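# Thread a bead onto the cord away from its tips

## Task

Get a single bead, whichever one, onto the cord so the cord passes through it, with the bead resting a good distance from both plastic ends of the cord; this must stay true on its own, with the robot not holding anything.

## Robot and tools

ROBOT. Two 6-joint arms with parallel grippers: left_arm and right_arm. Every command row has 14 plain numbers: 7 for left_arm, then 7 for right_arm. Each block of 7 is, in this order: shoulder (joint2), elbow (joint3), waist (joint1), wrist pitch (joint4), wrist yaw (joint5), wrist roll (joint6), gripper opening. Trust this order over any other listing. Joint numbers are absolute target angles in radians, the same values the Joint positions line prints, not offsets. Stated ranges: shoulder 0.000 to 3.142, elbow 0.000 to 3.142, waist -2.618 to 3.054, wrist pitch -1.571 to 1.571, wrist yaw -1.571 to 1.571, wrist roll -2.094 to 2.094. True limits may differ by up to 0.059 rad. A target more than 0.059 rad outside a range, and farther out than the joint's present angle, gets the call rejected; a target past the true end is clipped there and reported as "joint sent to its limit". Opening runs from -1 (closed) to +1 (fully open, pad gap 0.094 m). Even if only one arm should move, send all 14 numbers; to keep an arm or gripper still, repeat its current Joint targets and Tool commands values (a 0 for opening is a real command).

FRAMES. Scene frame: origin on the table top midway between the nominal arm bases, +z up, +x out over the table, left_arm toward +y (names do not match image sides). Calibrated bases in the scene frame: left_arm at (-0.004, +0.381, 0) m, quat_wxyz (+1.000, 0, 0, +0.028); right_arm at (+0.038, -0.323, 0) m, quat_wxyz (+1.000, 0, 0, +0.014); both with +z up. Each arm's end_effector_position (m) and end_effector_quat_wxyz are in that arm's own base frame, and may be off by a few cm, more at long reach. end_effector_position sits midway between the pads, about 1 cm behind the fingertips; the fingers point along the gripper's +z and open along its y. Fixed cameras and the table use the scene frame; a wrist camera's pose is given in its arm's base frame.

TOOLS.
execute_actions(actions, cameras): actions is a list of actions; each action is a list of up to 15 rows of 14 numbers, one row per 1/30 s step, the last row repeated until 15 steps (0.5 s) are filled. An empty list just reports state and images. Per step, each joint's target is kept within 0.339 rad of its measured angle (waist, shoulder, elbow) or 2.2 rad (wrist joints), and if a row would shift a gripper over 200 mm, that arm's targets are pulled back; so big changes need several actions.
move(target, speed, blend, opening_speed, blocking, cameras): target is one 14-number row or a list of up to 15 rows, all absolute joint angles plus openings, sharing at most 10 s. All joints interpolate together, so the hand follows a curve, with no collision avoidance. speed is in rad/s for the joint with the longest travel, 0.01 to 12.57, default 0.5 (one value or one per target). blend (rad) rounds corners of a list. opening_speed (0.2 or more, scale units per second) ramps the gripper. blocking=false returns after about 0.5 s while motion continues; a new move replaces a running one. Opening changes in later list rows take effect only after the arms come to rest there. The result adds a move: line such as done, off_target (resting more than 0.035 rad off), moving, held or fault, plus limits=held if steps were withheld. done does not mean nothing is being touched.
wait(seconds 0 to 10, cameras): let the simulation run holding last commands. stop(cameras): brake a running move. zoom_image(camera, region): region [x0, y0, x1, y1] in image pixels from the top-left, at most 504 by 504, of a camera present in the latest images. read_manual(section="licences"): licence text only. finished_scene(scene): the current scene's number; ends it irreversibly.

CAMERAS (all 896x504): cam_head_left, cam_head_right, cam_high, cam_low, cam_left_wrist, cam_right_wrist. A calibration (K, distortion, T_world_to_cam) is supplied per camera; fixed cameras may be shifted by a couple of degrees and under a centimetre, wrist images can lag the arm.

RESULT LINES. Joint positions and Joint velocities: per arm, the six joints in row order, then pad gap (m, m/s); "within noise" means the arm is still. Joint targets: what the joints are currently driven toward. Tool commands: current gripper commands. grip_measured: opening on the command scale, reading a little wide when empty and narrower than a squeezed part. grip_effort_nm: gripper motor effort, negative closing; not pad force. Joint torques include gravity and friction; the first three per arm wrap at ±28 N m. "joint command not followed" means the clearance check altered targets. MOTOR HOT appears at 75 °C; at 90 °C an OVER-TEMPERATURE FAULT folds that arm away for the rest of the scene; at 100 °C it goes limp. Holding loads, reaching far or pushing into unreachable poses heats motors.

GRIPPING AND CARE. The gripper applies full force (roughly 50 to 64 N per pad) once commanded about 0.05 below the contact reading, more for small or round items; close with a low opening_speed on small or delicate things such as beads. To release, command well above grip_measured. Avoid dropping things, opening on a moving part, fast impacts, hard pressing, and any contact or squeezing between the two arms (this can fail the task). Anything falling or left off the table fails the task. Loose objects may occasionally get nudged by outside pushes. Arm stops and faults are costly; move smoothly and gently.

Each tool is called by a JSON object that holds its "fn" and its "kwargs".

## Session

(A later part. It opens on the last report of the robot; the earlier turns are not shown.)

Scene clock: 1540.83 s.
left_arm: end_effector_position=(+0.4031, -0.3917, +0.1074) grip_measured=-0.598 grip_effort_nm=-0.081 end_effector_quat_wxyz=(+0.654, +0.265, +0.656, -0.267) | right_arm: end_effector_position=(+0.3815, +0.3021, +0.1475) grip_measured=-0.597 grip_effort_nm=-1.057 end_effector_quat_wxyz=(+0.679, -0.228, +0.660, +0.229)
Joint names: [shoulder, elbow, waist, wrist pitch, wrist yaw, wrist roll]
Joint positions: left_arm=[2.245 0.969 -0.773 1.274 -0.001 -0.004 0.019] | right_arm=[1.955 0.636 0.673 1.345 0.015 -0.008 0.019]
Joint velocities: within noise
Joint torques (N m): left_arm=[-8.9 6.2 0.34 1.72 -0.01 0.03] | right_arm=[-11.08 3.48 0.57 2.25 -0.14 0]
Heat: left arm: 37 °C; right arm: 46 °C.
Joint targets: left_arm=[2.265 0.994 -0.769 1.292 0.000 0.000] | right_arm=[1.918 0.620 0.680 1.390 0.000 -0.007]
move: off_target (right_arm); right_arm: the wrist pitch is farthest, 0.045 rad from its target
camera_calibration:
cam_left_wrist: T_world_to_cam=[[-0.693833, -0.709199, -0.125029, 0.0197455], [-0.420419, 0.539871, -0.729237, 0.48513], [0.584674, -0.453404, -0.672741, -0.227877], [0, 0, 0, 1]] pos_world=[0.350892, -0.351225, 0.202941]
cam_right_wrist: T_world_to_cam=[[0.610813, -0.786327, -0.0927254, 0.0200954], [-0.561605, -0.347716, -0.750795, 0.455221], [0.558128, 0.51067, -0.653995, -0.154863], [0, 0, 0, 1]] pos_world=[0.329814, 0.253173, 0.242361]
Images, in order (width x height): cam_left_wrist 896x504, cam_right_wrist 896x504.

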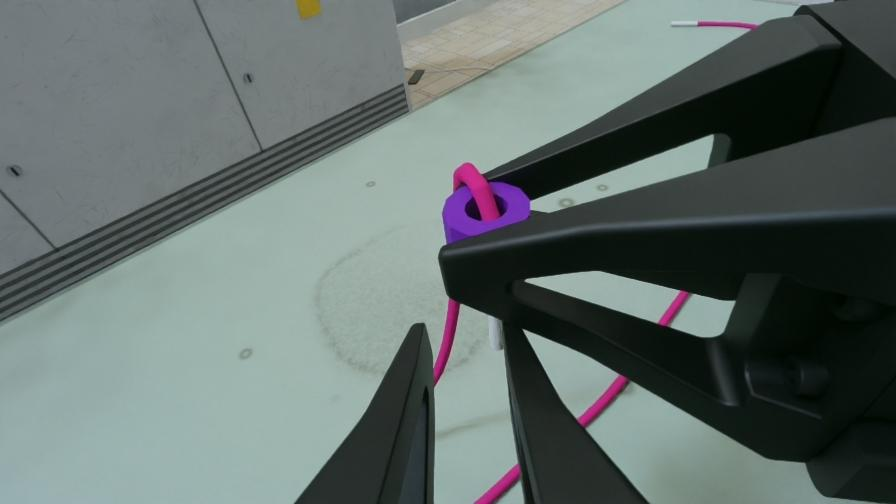

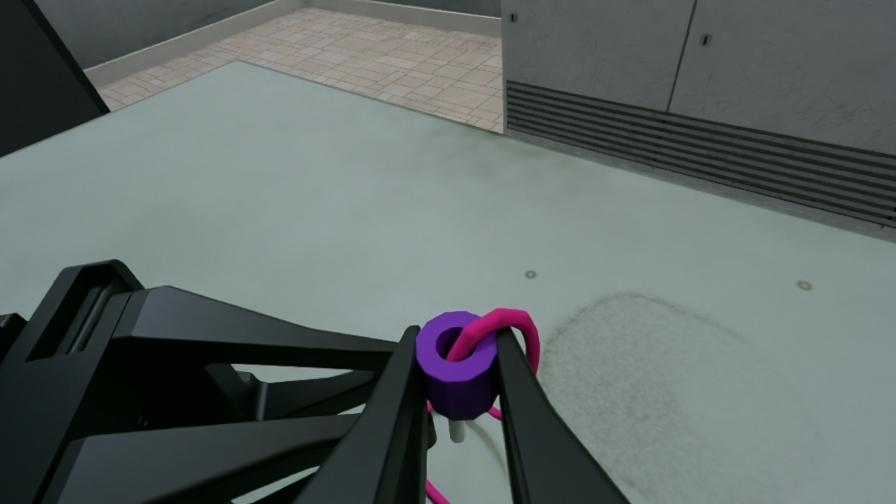

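{"fn": "move", "kwargs": {"target": [2.213, 0.889, -0.795, 1.377, 0.0, 0.0, -0.5, 1.918, 0.62, 0.68, 1.39, 0.0, -0.007, -0.62], "speed": 0.15, "cameras": ["cam_right_wrist", "cam_left_wrist"]}}

Scene clock: 1577.77 s.
left_arm: end_effector_position=(+0.3858, -0.3851, +0.0933) grip_measured=-0.502 grip_effort_nm=0.095 end_effector_quat_wxyz=(+0.645, +0.272, +0.661, -0.269) | right_arm: end_effector_position=(+0.3812, +0.3025, +0.1482) grip_measured=-0.597 grip_effort_nm=-1.057 end_effector_quat_wxyz=(+0.679, -0.229, +0.658, +0.230)
Joint names: [shoulder, elbow, waist, wrist pitch, wrist yaw, wrist roll]
Joint positions: left_arm=[2.245 0.893 -0.787 1.33 -0.001 -0.004 0.023] | right_arm=[1.955 0.636 0.673 1.348 0.012 -0.008 0.019]
Joint velocities: within noise
Joint torques (N m): left_arm=[-12.98 3.62 -0.69 1.99 -0.01 0.03] | right_arm=[-11.1 3.38 0.65 2.22 -0.14 0.03]
Heat: left arm: 35 °C; right arm: 46 °C.
Joint targets: left_arm=[2.213 0.889 -0.795 1.377 0.000 0.000] | right_arm=[1.918 0.620 0.680 1.390 0.000 -0.007]
move: off_target (left_arm, right_arm); left_arm: the wrist pitch is farthest, 0.047 rad from its target; right_arm: the wrist pitch is farthest, 0.042 rad from its target
camera_calibration:
cam_left_wrist: T_world_to_cam=[[-0.70528, -0.697829, -0.12496, 0.019405], [-0.423081, 0.555749, -0.715643, 0.469938], [0.568843, -0.45186, -0.687197, -0.216216], [0, 0, 0, 1]] pos_world=[0.335501, -0.345326, 0.19015]
cam_right_wrist: T_world_to_cam=[[0.613136, -0.78452, -0.0926959, 0.0192257], [-0.559068, -0.348018, -0.752546, 0.455067], [0.558128, 0.513237, -0.651983, -0.155508], [0, 0, 0, 1]] pos_world=[0.329419, 0.253267, 0.242853]
Images, in order (width x height): cam_left_wrist 896x504, cam_right_wrist 896x504.

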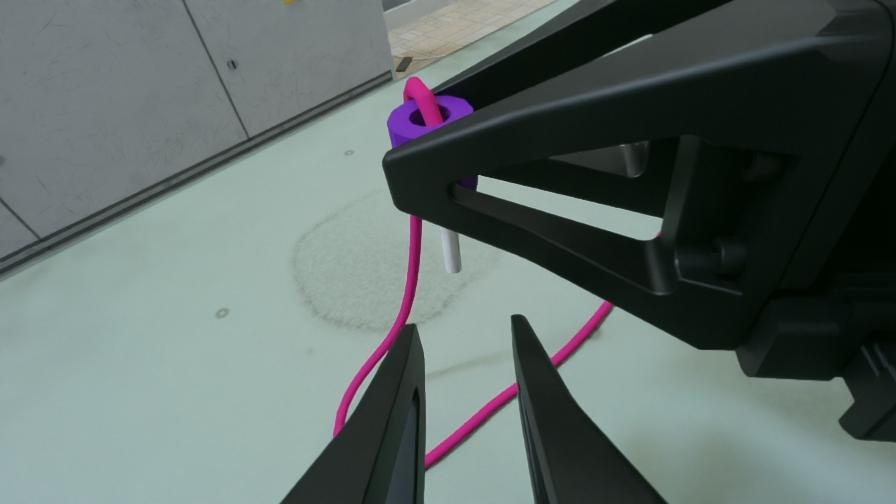

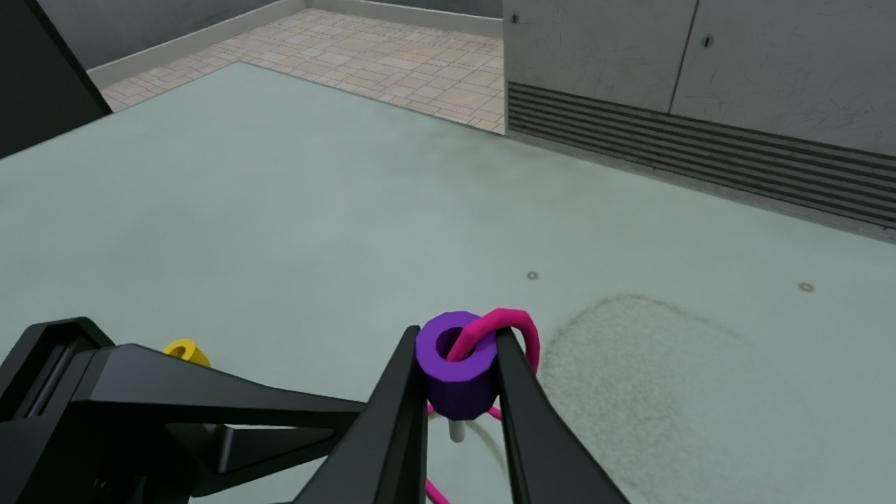

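{"fn": "move", "kwargs": {"target": [2.280, 0.993, -0.790, 1.306, 0.0, 0.0, -0.5, 1.918, 0.62, 0.68, 1.39, 0.0, -0.007, -0.62], "speed": 0.12, "cameras": ["cam_right_wrist", "cam_left_wrist"]}}

{"fn": "zoom_image", "kwargs": {"camera": "cam_left_wrist", "region": [380, 150, 600, 400]}}

Scene clock: 1598.33 s.
left_arm: end_effector_position=(+0.3976, -0.3968, +0.1026) grip_measured=-0.502 grip_effort_nm=0.105 end_effector_quat_wxyz=(+0.651, +0.270, +0.655, -0.271) | right_arm: end_effector_position=(+0.3811, +0.3025, +0.1490) grip_measured=-0.597 grip_effort_nm=-1.053 end_effector_quat_wxyz=(+0.680, -0.229, +0.657, +0.231)
Joint names: [shoulder, elbow, waist, wrist pitch, wrist yaw, wrist roll]
Joint positions: left_arm=[2.259 0.968 -0.787 1.287 -0.001 -0.004 0.023] | right_arm=[1.955 0.636 0.673 1.351 0.012 -0.008 0.019]
Joint velocities: within noise
Joint torques (N m): left_arm=[-8.87 6.12 -0.31 1.72 0 0.03] | right_arm=[-11.04 3.43 0.55 2.19 -0.13 0.03]
Heat: left arm: 37 °C; right arm: 45 °C.
Joint targets: left_arm=[2.280 0.993 -0.790 1.306 0.000 0.000] | right_arm=[1.918 0.620 0.680 1.390 0.000 -0.007]
move: off_target (right_arm); right_arm: the wrist pitch is farthest, 0.039 rad from its target
camera_calibration:
cam_left_wrist: T_world_to_cam=[[-0.703448, -0.699657, -0.125064, 0.019301], [-0.414095, 0.54646, -0.727947, 0.482064], [0.577655, -0.460285, -0.674131, -0.230057], [0, 0, 0, 1]] pos_world=[0.346091, -0.355816, 0.198242]
cam_right_wrist: T_world_to_cam=[[0.614002, -0.783839, -0.0927286, 0.0188556], [-0.55675, -0.346822, -0.754814, 0.454759], [0.559492, 0.515084, -0.649351, -0.156409], [0, 0, 0, 1]] pos_world=[0.329119, 0.253064, 0.243442]
Images, in order (width x height): cam_left_wrist 896x504, cam_right_wrist 896x504.

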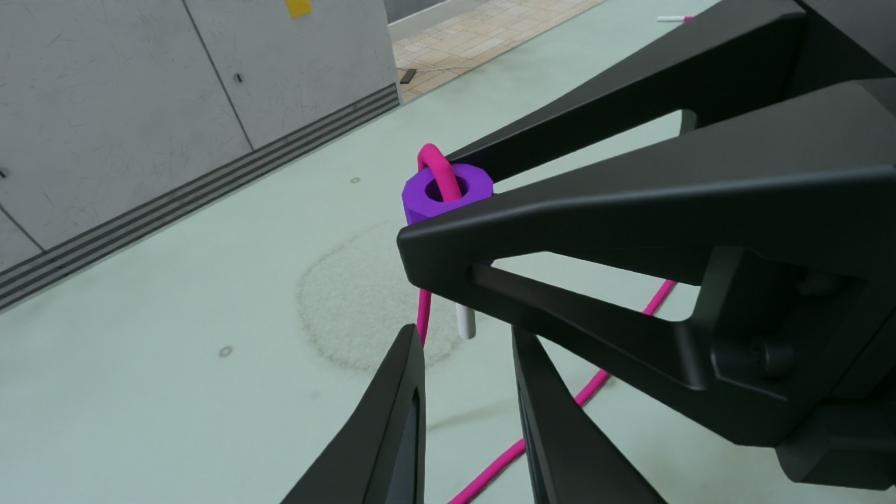

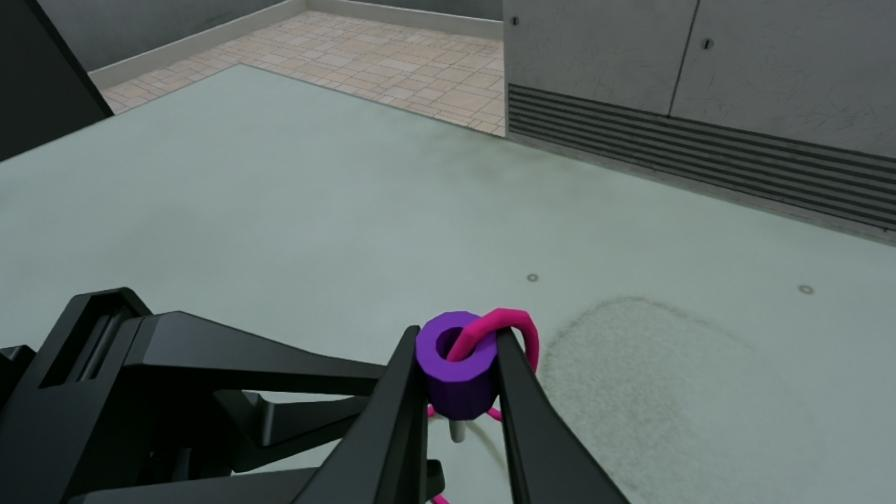

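Scaled by 2.016 from the camera's 896x504 image, which has a finer 1280x720 frame.

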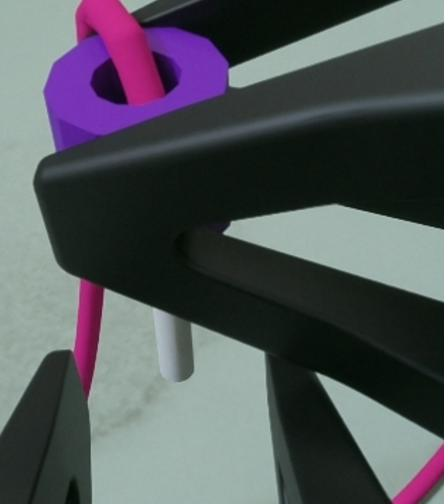

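{"fn": "move", "kwargs": {"target": [2.280, 0.993, -0.790, 1.306, 0.0, 0.0, -1.0, 1.918, 0.62, 0.68, 1.39, 0.0, -0.007, -0.62], "speed": 0.12, "opening_speed": 0.3, "cameras": ["cam_right_wrist", "cam_left_wrist"]}}

{"fn": "zoom_image", "kwargs": {"camera": "cam_left_wrist", "region": [380, 150, 600, 400]}}

Scene clock: 1612.17 s.
left_arm: end_effector_position=(+0.3976, -0.3969, +0.1025) grip_measured=-0.997 grip_effort_nm=-0.159 end_effector_quat_wxyz=(+0.651, +0.270, +0.655, -0.271) | right_arm: end_effector_position=(+0.3811, +0.3025, +0.1490) grip_measured=-0.597 grip_effort_nm=-1.057 end_effector_quat_wxyz=(+0.680, -0.229, +0.657, +0.231)
Joint names: [shoulder, elbow, waist, wrist pitch, wrist yaw, wrist roll]
Joint positions: left_arm=[2.259 0.969 -0.787 1.286 -0.001 -0.004 0] | right_arm=[1.955 0.636 0.673 1.351 0.012 -0.008 0.019]
Joint velocities: within noise
Joint torques (N m): left_arm=[-8.87 6.11 -0.28 1.73 -0.01 0.03] | right_arm=[-11.11 3.36 0.64 2.2 -0.15 0.02]
Heat: left arm: 37 °C; right arm: 43 °C.
Joint targets: left_arm=[2.280 0.993 -0.790 1.306 0.000 0.000] | right_arm=[1.918 0.620 0.680 1.390 0.000 -0.007]
move: off_target (right_arm); right_arm: the wrist pitch is farthest, 0.039 rad from its target
camera_calibration:
cam_left_wrist: T_world_to_cam=[[-0.703486, -0.699619, -0.125065, 0.0192576], [-0.414306, 0.546674, -0.727666, 0.482212], [0.577459, -0.460087, -0.674434, -0.229905], [0, 0, 0, 1]] pos_world=[0.346092, -0.355917, 0.198242]
cam_right_wrist: T_world_to_cam=[[0.614002, -0.783839, -0.0927286, 0.0188556], [-0.55675, -0.346822, -0.754814, 0.454759], [0.559492, 0.515084, -0.649351, -0.156409], [0, 0, 0, 1]] pos_world=[0.329119, 0.253064, 0.243442]
Images, in order (width x height): cam_left_wrist 896x504, cam_right_wrist 896x504.

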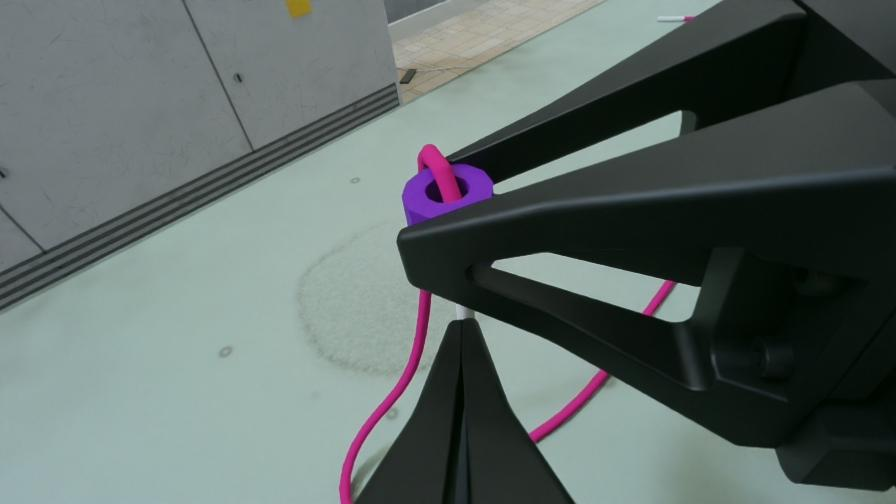

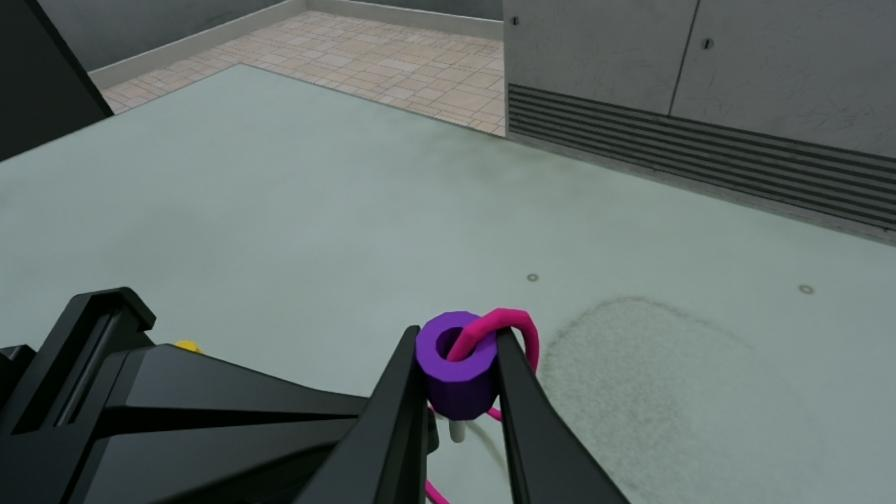

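Scaled by 2.016 from the camera's 896x504 image, which has a finer 1280x720 frame.

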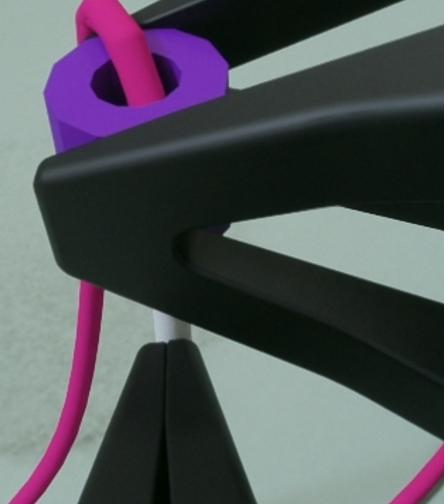

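{"fn": "move", "kwargs": {"target": [[2.280, 0.993, -0.790, 1.306, 0.0, 0.0, -0.5, 1.918, 0.62, 0.68, 1.39, 0.0, -0.007, -0.62], [2.309, 1.055, -0.790, 1.275, 0.0, 0.0, -0.5, 1.918, 0.62, 0.68, 1.39, 0.0, -0.007, -0.62]], "speed": 0.1, "cameras": ["cam_right_wrist", "cam_left_wrist"]}}

{"fn": "zoom_image", "kwargs": {"camera": "cam_left_wrist", "region": [380, 150, 600, 400]}}

{"fn": "zoom_image", "kwargs": {"camera": "cam_right_wrist", "region": [340, 280, 560, 504]}}

Scene clock: 1624.43 s.
left_arm: end_effector_position=(+0.4060, -0.4052, +0.0976) grip_measured=-0.502 grip_effort_nm=0.100 end_effector_quat_wxyz=(+0.647, +0.271, +0.659, -0.270) | right_arm: end_effector_position=(+0.3811, +0.3025, +0.1500) grip_measured=-0.597 grip_effort_nm=-1.057 end_effector_quat_wxyz=(+0.682, -0.228, +0.656, +0.231)
Joint names: [shoulder, elbow, waist, wrist pitch, wrist yaw, wrist roll]
Joint positions: left_arm=[2.29 1.026 -0.787 1.248 -0.001 -0.004 0.023] | right_arm=[1.955 0.636 0.673 1.355 0.012 -0.008 0.019]
Joint velocities: within noise
Joint torques (N m): left_arm=[-9.39 6.63 -0.31 1.79 -0.01 0.03] | right_arm=[-11.03 3.41 0.58 2.14 -0.14 0.02]
Heat: left arm: 36 °C; right arm: 42 °C.
Joint targets: left_arm=[2.309 1.055 -0.790 1.275 0.000 0.000] | right_arm=[1.918 0.620 0.680 1.390 0.000 -0.007]
move: off_target (right_arm); right_arm: the shoulder is farthest, 0.037 rad from its target
camera_calibration:
cam_left_wrist: T_world_to_cam=[[-0.704491, -0.698606, -0.125069, 0.0195785], [-0.420376, 0.552737, -0.719559, 0.490821], [0.571819, -0.454347, -0.683076, -0.236396], [0, 0, 0, 1]] pos_world=[0.355298, -0.365023, 0.194147]
cam_right_wrist: T_world_to_cam=[[0.614282, -0.783618, -0.0927343, 0.0188002], [-0.554499, -0.345057, -0.757276, 0.454454], [0.561417, 0.516602, -0.646478, -0.157407], [0, 0, 0, 1]] pos_world=[0.328817, 0.252862, 0.24413]
Images, in order (width x height): cam_left_wrist 896x504, cam_right_wrist 896x504.

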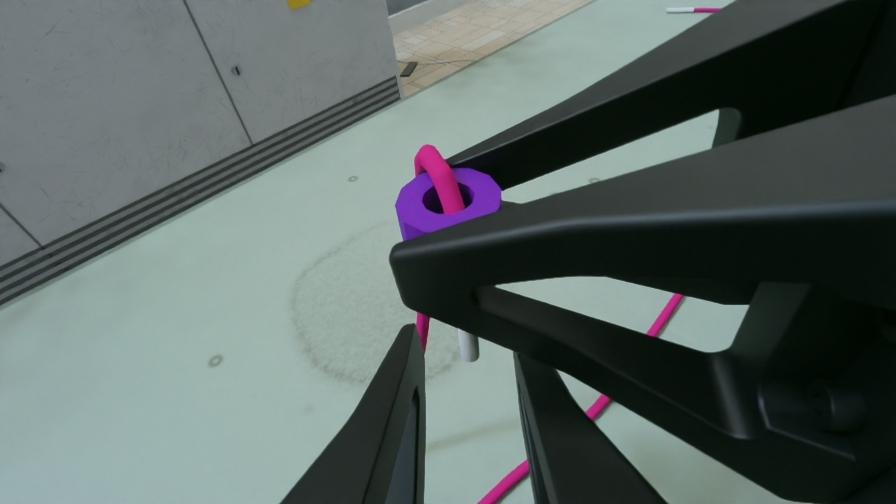

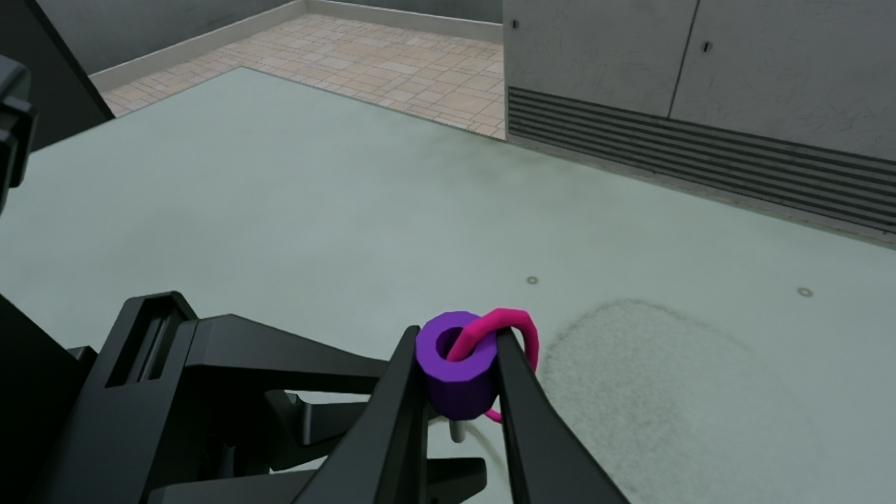

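Scaled by 2.016 from the camera's 896x504 image, which has a finer 1280x720 frame.

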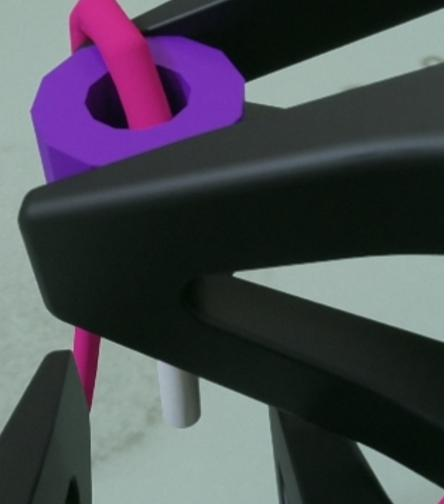

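Scaled by 2.250 from the camera's 896x504 image, which has a finer 1280x720 frame.

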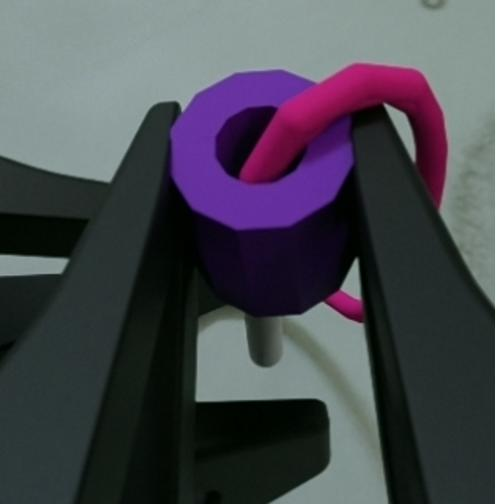

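{"fn": "move", "kwargs": {"target": [2.309, 1.055, -0.790, 1.275, 0.0, 0.0, -1.0, 1.918, 0.62, 0.68, 1.39, 0.0, -0.007, -0.62], "speed": 0.1, "opening_speed": 0.3, "cameras": ["cam_right_wrist", "cam_left_wrist"]}}

{"fn": "zoom_image", "kwargs": {"camera": "cam_left_wrist", "region": [380, 150, 600, 400]}}

{"fn": "zoom_image", "kwargs": {"camera": "cam_right_wrist", "region": [340, 280, 560, 504]}}

Scene clock: 1635.20 s.
left_arm: end_effector_position=(+0.4068, -0.4061, +0.0996) grip_measured=-0.954 grip_effort_nm=-0.984 end_effector_quat_wxyz=(+0.649, +0.271, +0.658, -0.270) | right_arm: end_effector_position=(+0.3811, +0.3025, +0.1500) grip_measured=-0.597 grip_effort_nm=-1.053 end_effector_quat_wxyz=(+0.682, -0.228, +0.656, +0.231)
Joint names: [shoulder, elbow, waist, wrist pitch, wrist yaw, wrist roll]
Joint positions: left_arm=[2.29 1.031 -0.787 1.248 -0.001 -0.004 0.002] | right_arm=[1.955 0.636 0.673 1.355 0.012 -0.008 0.019]
Joint velocities: within noise
Joint torques (N m): left_arm=[-9.43 6.19 -0.28 1.8 -0.01 0.03] | right_arm=[-11.11 3.37 0.57 2.13 -0.14 0.02]
Heat: left arm: 36 °C; right arm: 41 °C.
Joint targets: left_arm=[2.309 1.055 -0.790 1.275 0.000 0.000] | right_arm=[1.918 0.620 0.680 1.390 0.000 -0.007]
move: off_target (right_arm); right_arm: the shoulder is farthest, 0.037 rad from its target
camera_calibration:
cam_left_wrist: T_world_to_cam=[[-0.704058, -0.699056, -0.124993, 0.019378], [-0.417878, 0.550141, -0.722996, 0.491345], [0.574178, -0.456799, -0.679451, -0.238305], [0, 0, 0, 1]] pos_world=[0.355795, -0.36562, 0.195745]
cam_right_wrist: T_world_to_cam=[[0.614282, -0.783618, -0.0927343, 0.0188002], [-0.554499, -0.345057, -0.757276, 0.454454], [0.561417, 0.516602, -0.646478, -0.157407], [0, 0, 0, 1]] pos_world=[0.328817, 0.252862, 0.24413]
Images, in order (width x height): cam_left_wrist 896x504, cam_right_wrist 896x504.

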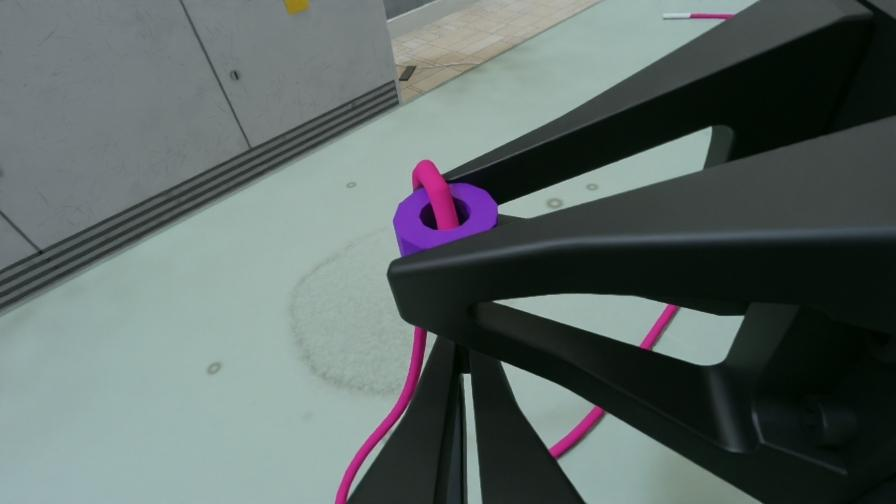

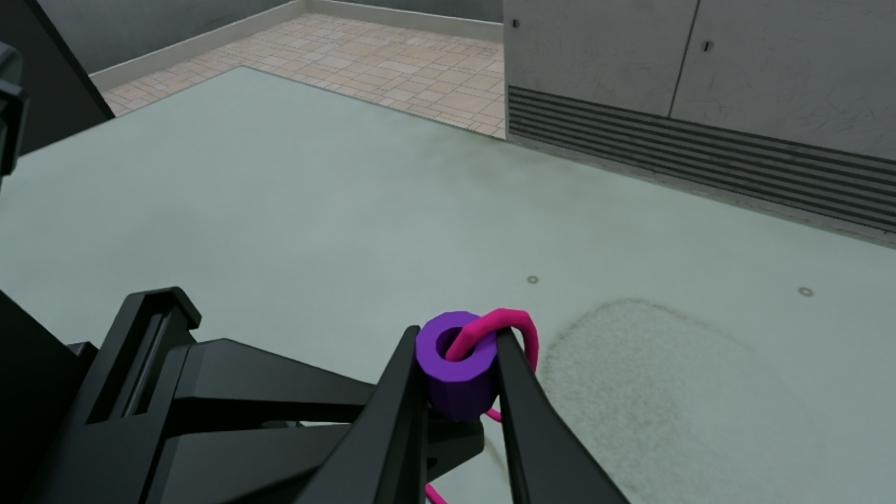

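Scaled by 2.016 from the camera's 896x504 image, which has a finer 1280x720 frame.

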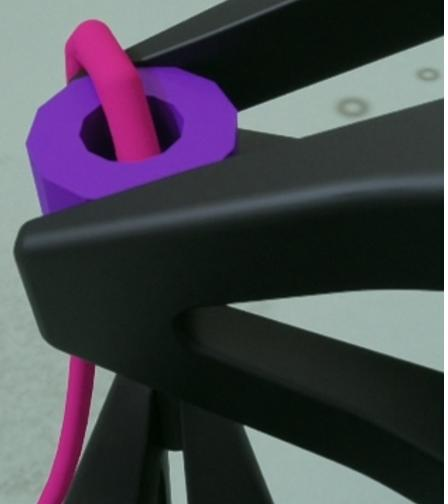

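Scaled by 2.250 from the camera's 896x504 image, which has a finer 1280x720 frame.

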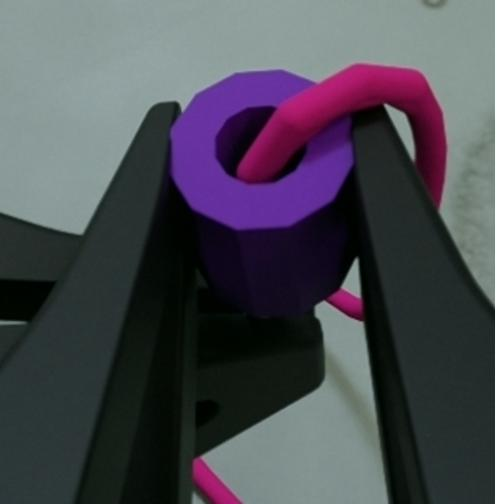

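{"fn": "move", "kwargs": {"target": [2.475, 1.085, -0.790, 1.433, 0.0, 0.0, -1.0, 1.918, 0.62, 0.68, 1.39, 0.0, -0.007, -0.62], "speed": 0.12, "cameras": ["cam_right_wrist", "cam_left_wrist", "cam_low"]}}

{"fn": "zoom_image", "kwargs": {"camera": "cam_right_wrist", "region": [340, 280, 560, 504]}}

Scene clock: 1648.73 s.
left_arm: end_effector_position=(+0.4073, -0.4066, +0.0531) grip_measured=-0.957 grip_effort_nm=-1.028 end_effector_quat_wxyz=(+0.649, +0.271, +0.658, -0.270) | right_arm: end_effector_position=(+0.3811, +0.3025, +0.1500) grip_measured=-0.597 grip_effort_nm=-1.057 end_effector_quat_wxyz=(+0.682, -0.228, +0.656, +0.231)
Joint names: [shoulder, elbow, waist, wrist pitch, wrist yaw, wrist roll]
Joint positions: left_arm=[2.453 1.063 -0.787 1.377 -0.001 -0.004 0.002] | right_arm=[1.955 0.636 0.673 1.355 0.012 -0.008 0.019]
Joint velocities: within noise
Joint torques (N m): left_arm=[-9.57 5.49 -0.28 2.06 -0.01 0.03] | right_arm=[-11.1 3.4 0.58 2.16 -0.13 0.03]
Heat: left arm: 36 °C; right arm: 41 °C.
Joint targets: left_arm=[2.475 1.085 -0.790 1.433 0.000 0.000] | right_arm=[1.918 0.620 0.680 1.390 0.000 -0.007]
move: off_target (left_arm, right_arm); left_arm: the wrist pitch is farthest, 0.056 rad from its target; right_arm: the shoulder is farthest, 0.037 rad from its target
camera_calibration:
cam_left_wrist: T_world_to_cam=[[-0.704189, -0.698925, -0.124986, 0.0136752], [-0.418637, 0.550899, -0.721979, 0.458776], [0.573464, -0.456086, -0.680533, -0.269774], [0, 0, 0, 1]] pos_world=[0.356396, -0.366221, 0.149346]
cam_right_wrist: T_world_to_cam=[[0.614282, -0.783618, -0.0927343, 0.0188002], [-0.554499, -0.345057, -0.757276, 0.454454], [0.561417, 0.516602, -0.646478, -0.157407], [0, 0, 0, 1]] pos_world=[0.328817, 0.252862, 0.24413]
Images, in order (width x height): cam_low 896x504, cam_left_wrist 896x504, cam_right_wrist 896x504.

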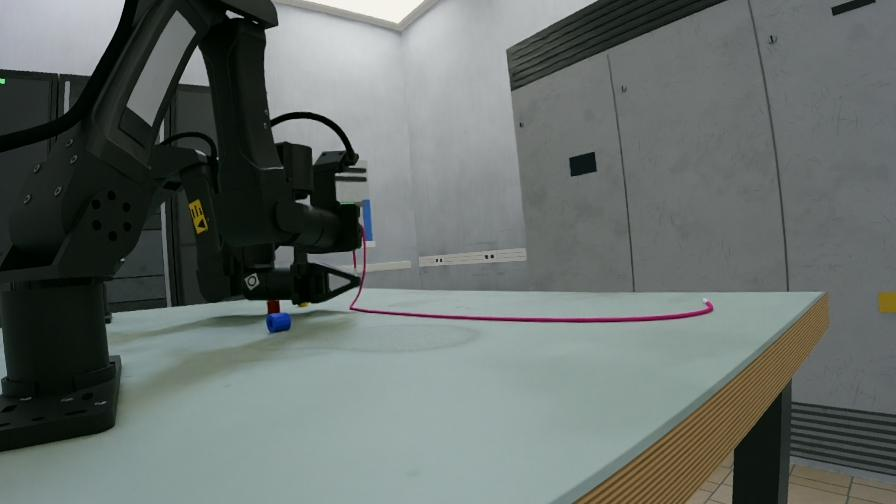

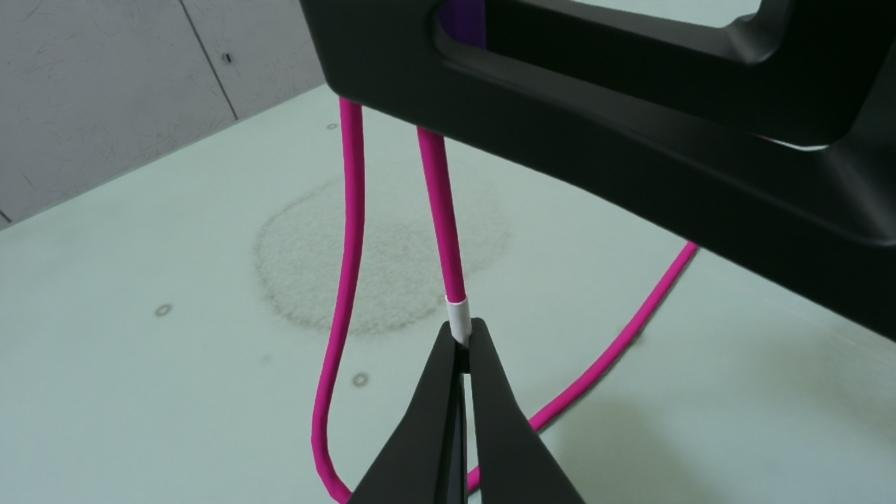

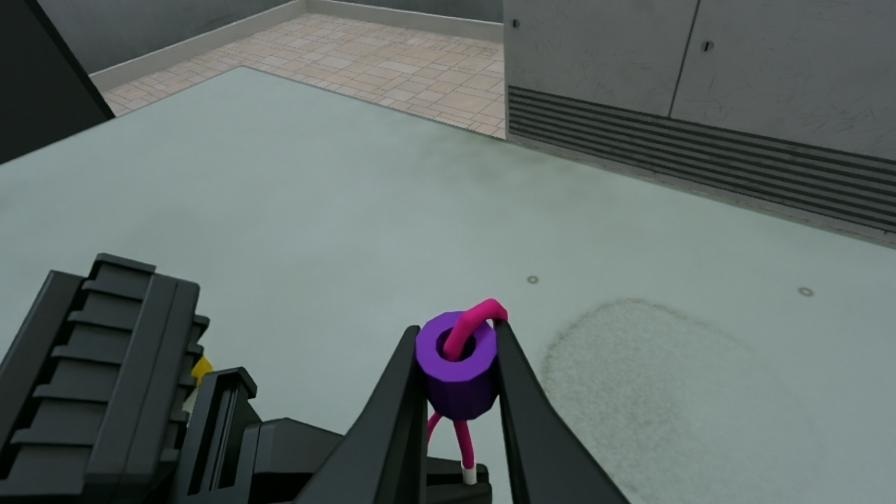

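Scaled by 2.250 from the camera's 896x504 image, which has a finer 1280x720 frame.

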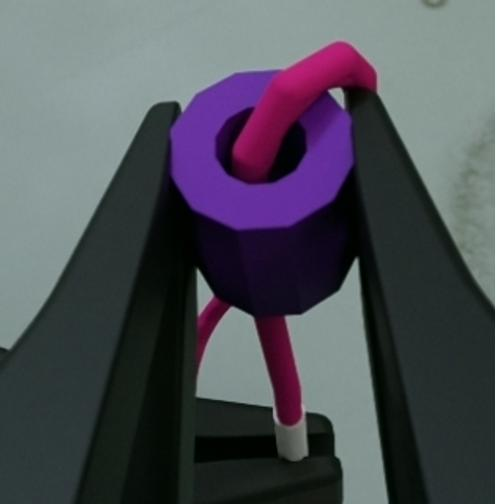

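{"fn": "move", "kwargs": {"target": [[2.475, 1.085, -0.790, 1.433, 0.0, 0.0, -1.0, 1.724, 0.71, 0.68, 1.095, 0.0, -0.007, -0.62], [2.475, 1.085, -0.790, 1.433, 0.0, 0.0, -0.5, 1.724, 0.71, 0.68, 1.095, 0.0, -0.007, -0.62]], "speed": 0.12, "cameras": ["cam_right_wrist", "cam_left_wrist", "cam_low"]}}

Scene clock: 1664.50 s.
left_arm: end_effector_position=(+0.4073, -0.4066, +0.0533) grip_measured=-0.502 grip_effort_nm=0.100 end_effector_quat_wxyz=(+0.649, +0.271, +0.658, -0.270) | right_arm: end_effector_position=(+0.3802, +0.3018, +0.1896) grip_measured=-0.597 grip_effort_nm=-1.057 end_effector_quat_wxyz=(+0.671, -0.232, +0.666, +0.227)
Joint names: [shoulder, elbow, waist, wrist pitch, wrist yaw, wrist roll]
Joint positions: left_arm=[2.453 1.063 -0.787 1.378 -0.001 -0.004 0.023] | right_arm=[1.761 0.673 0.673 1.093 0.012 -0.008 0.019]
Joint velocities: within noise
Joint torques (N m): left_arm=[-9.58 5.49 -0.29 2.05 0 0.03] | right_arm=[-10.5 8.61 0.61 1.81 -0.14 0.03]
Heat: left arm: 37 °C; right arm: 40 °C.
Joint targets: left_arm=[2.475 1.085 -0.790 1.433 0.000 0.000] | right_arm=[1.724 0.710 0.680 1.095 0.000 -0.007]
move: off_target (left_arm, right_arm); target 2's new numbers were sent with left_arm's wrist pitch 0.055 rad from that target; left_arm: the wrist pitch is farthest, 0.055 rad from its target; right_arm: the shoulder is farthest, 0.037 rad from its target
camera_calibration:
cam_left_wrist: T_world_to_cam=[[-0.704054, -0.699051, -0.125041, 0.013684], [-0.418065, 0.550335, -0.72274, 0.458568], [0.574047, -0.456573, -0.679714, -0.2701], [0, 0, 0, 1]] pos_world=[0.356395, -0.36612, 0.149545]
cam_right_wrist: T_world_to_cam=[[0.61197, -0.785463, -0.0924139, 0.0238194], [-0.572959, -0.359762, -0.736403, 0.491143], [0.545171, 0.503606, -0.670201, -0.116312], [0, 0, 0, 1]] pos_world=[0.330238, 0.253979, 0.285928]
Images, in order (width x height): cam_low 896x504, cam_left_wrist 896x504, cam_right_wrist 896x504.

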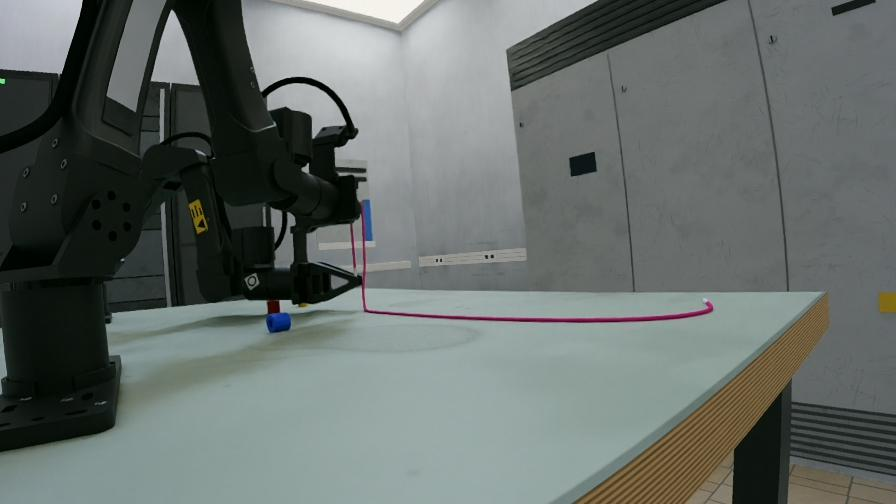

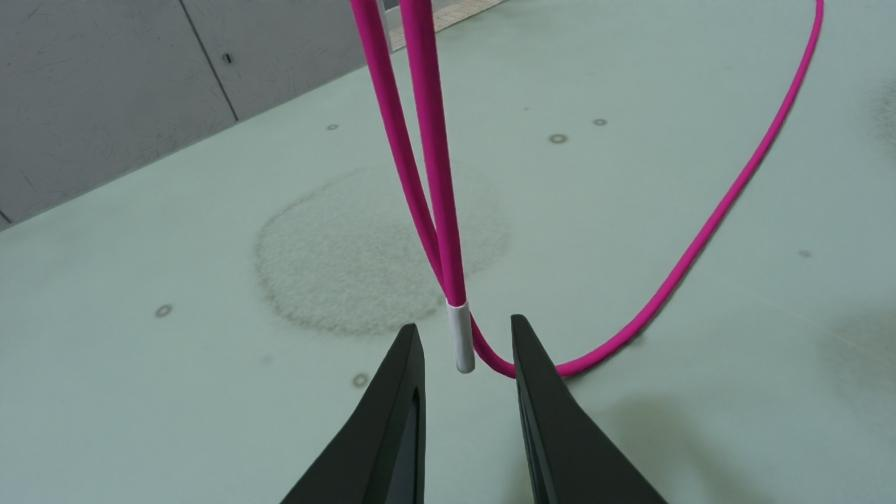

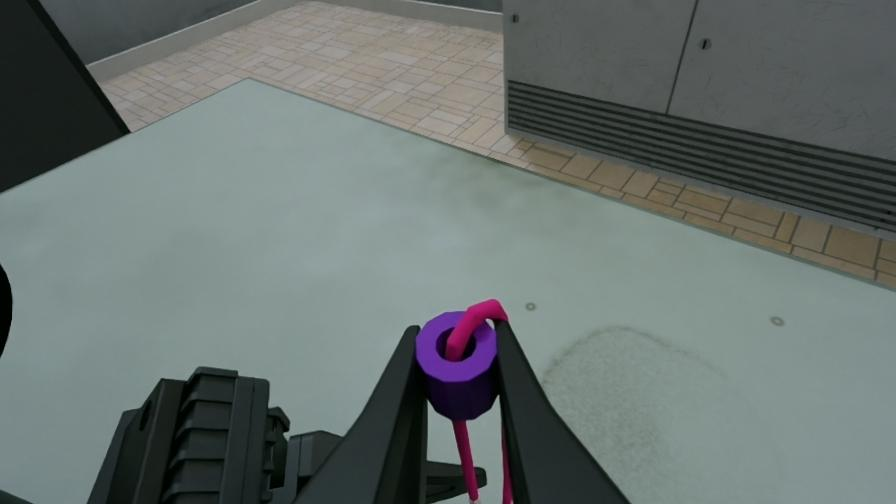

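{"fn": "move", "kwargs": {"target": [[2.173, 0.69, -0.790, 1.545, 0.0, 0.0, -0.5, 1.724, 0.71, 0.68, 1.095, 0.0, -0.007, -0.62], [2.173, 0.69, -0.50, 1.545, 0.0, 0.0, -0.5, 1.61, 1.16, 0.673, -0.34, 0.0, 0.0, -0.62], [2.173, 0.69, -0.50, 1.545, 0.0, 0.0, -0.5, 2.13, 1.93, 0.673, -1.36, 0.0, 0.0, -0.62], [2.173, 0.69, -0.50, 1.545, 0.0, 0.0, -0.5, 2.409, 2.095, 0.673, -1.195, 0.0, 0.0, -0.62]], "speed": [0.4, 0.6, 0.5, 0.2], "cameras": ["cam_right_wrist", "cam_high", "cam_low"]}}

{"fn": "zoom_image", "kwargs": {"camera": "cam_low", "region": [240, 200, 440, 340]}}

Scene clock: 1718.73 s.
left_arm: end_effector_position=(+0.4367, -0.2410, +0.0699) grip_measured=-0.502 grip_effort_nm=0.100 end_effector_quat_wxyz=(+0.660, +0.182, +0.709, -0.172) | right_arm: end_effector_position=(+0.3661, +0.2917, +0.0302) grip_measured=-0.597 grip_effort_nm=-1.053 end_effector_quat_wxyz=(+0.012, -0.332, +0.943, +0.000)
Joint names: [shoulder, elbow, waist, wrist pitch, wrist yaw, wrist roll]
Joint positions: left_arm=[2.217 0.695 -0.506 1.452 0 -0.004 0.023] | right_arm=[2.383 2.056 0.673 -1.222 0.007 -0.004 0.019]
Joint velocities: within noise
Joint torques (N m): left_arm=[-13.04 2.76 0.51 2.41 -0.02 0.03] | right_arm=[-10.97 9.1 -0.03 0.32 -0.07 0.05]
Heat: left arm: 38 °C; right arm: 39 °C.
Joint targets: left_arm=[2.173 0.690 -0.500 1.545 0.000 0.000] | right_arm=[2.409 2.095 0.673 -1.195 0.000 0.000]
move: off_target (left_arm, right_arm); left_arm: the wrist pitch is farthest, 0.093 rad from its target; right_arm: the elbow is farthest, 0.039 rad from its target
camera_calibration:
cam_right_wrist: T_world_to_cam=[[0.544581, -0.838693, 0.00494495, 0.0469587], [-0.632284, -0.406667, 0.659423, 0.355338], [-0.551043, -0.362236, -0.751756, 0.445937], [0, 0, 0, 1]] pos_world=[0.444832, 0.345423, 0.100685]
Images, in order (width x height): cam_high 896x504, cam_low 896x504, cam_right_wrist 896x504.

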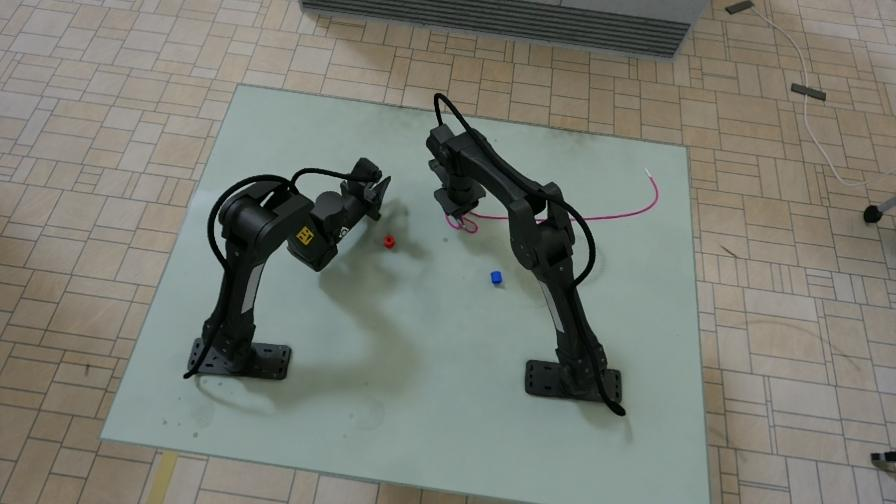

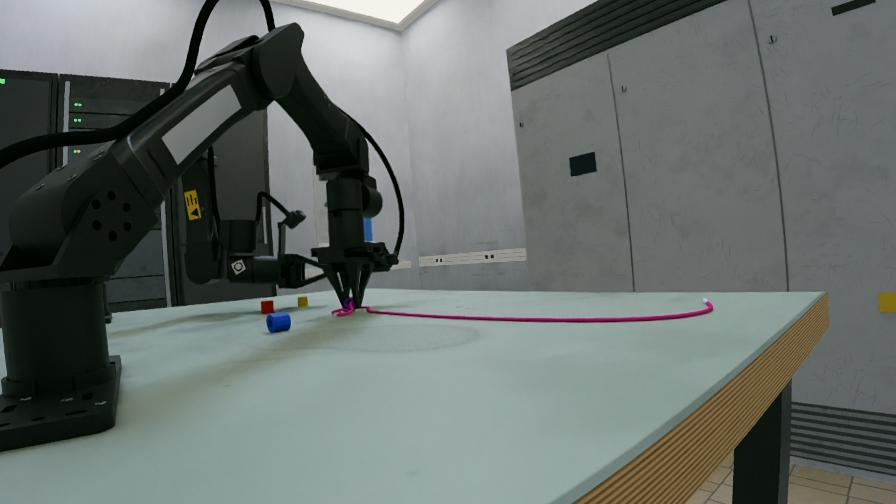

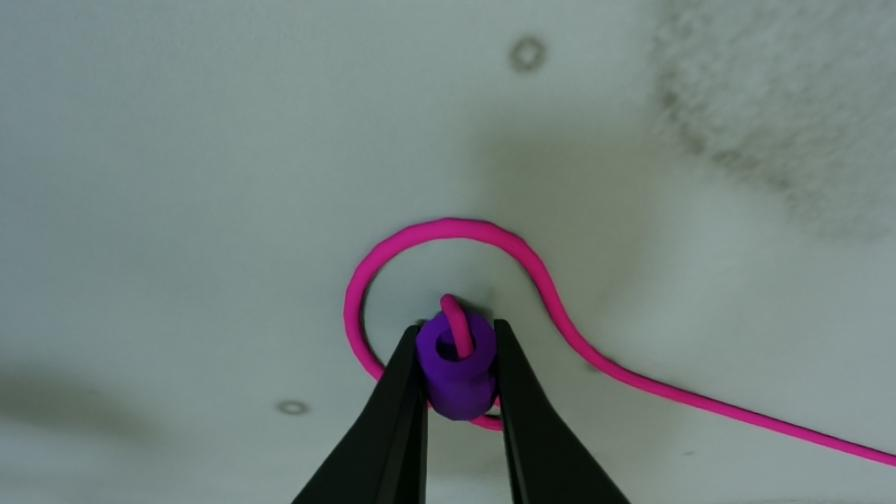

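Scaled by 2.520 from the camera's 896x504 image, which has a finer 1280x720 frame.

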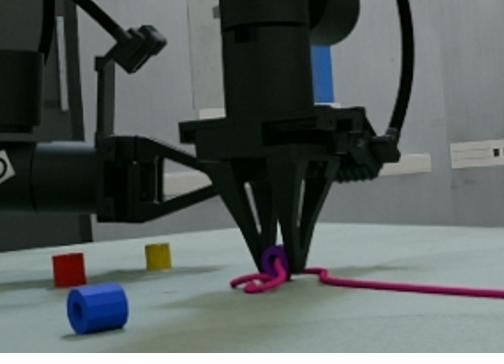

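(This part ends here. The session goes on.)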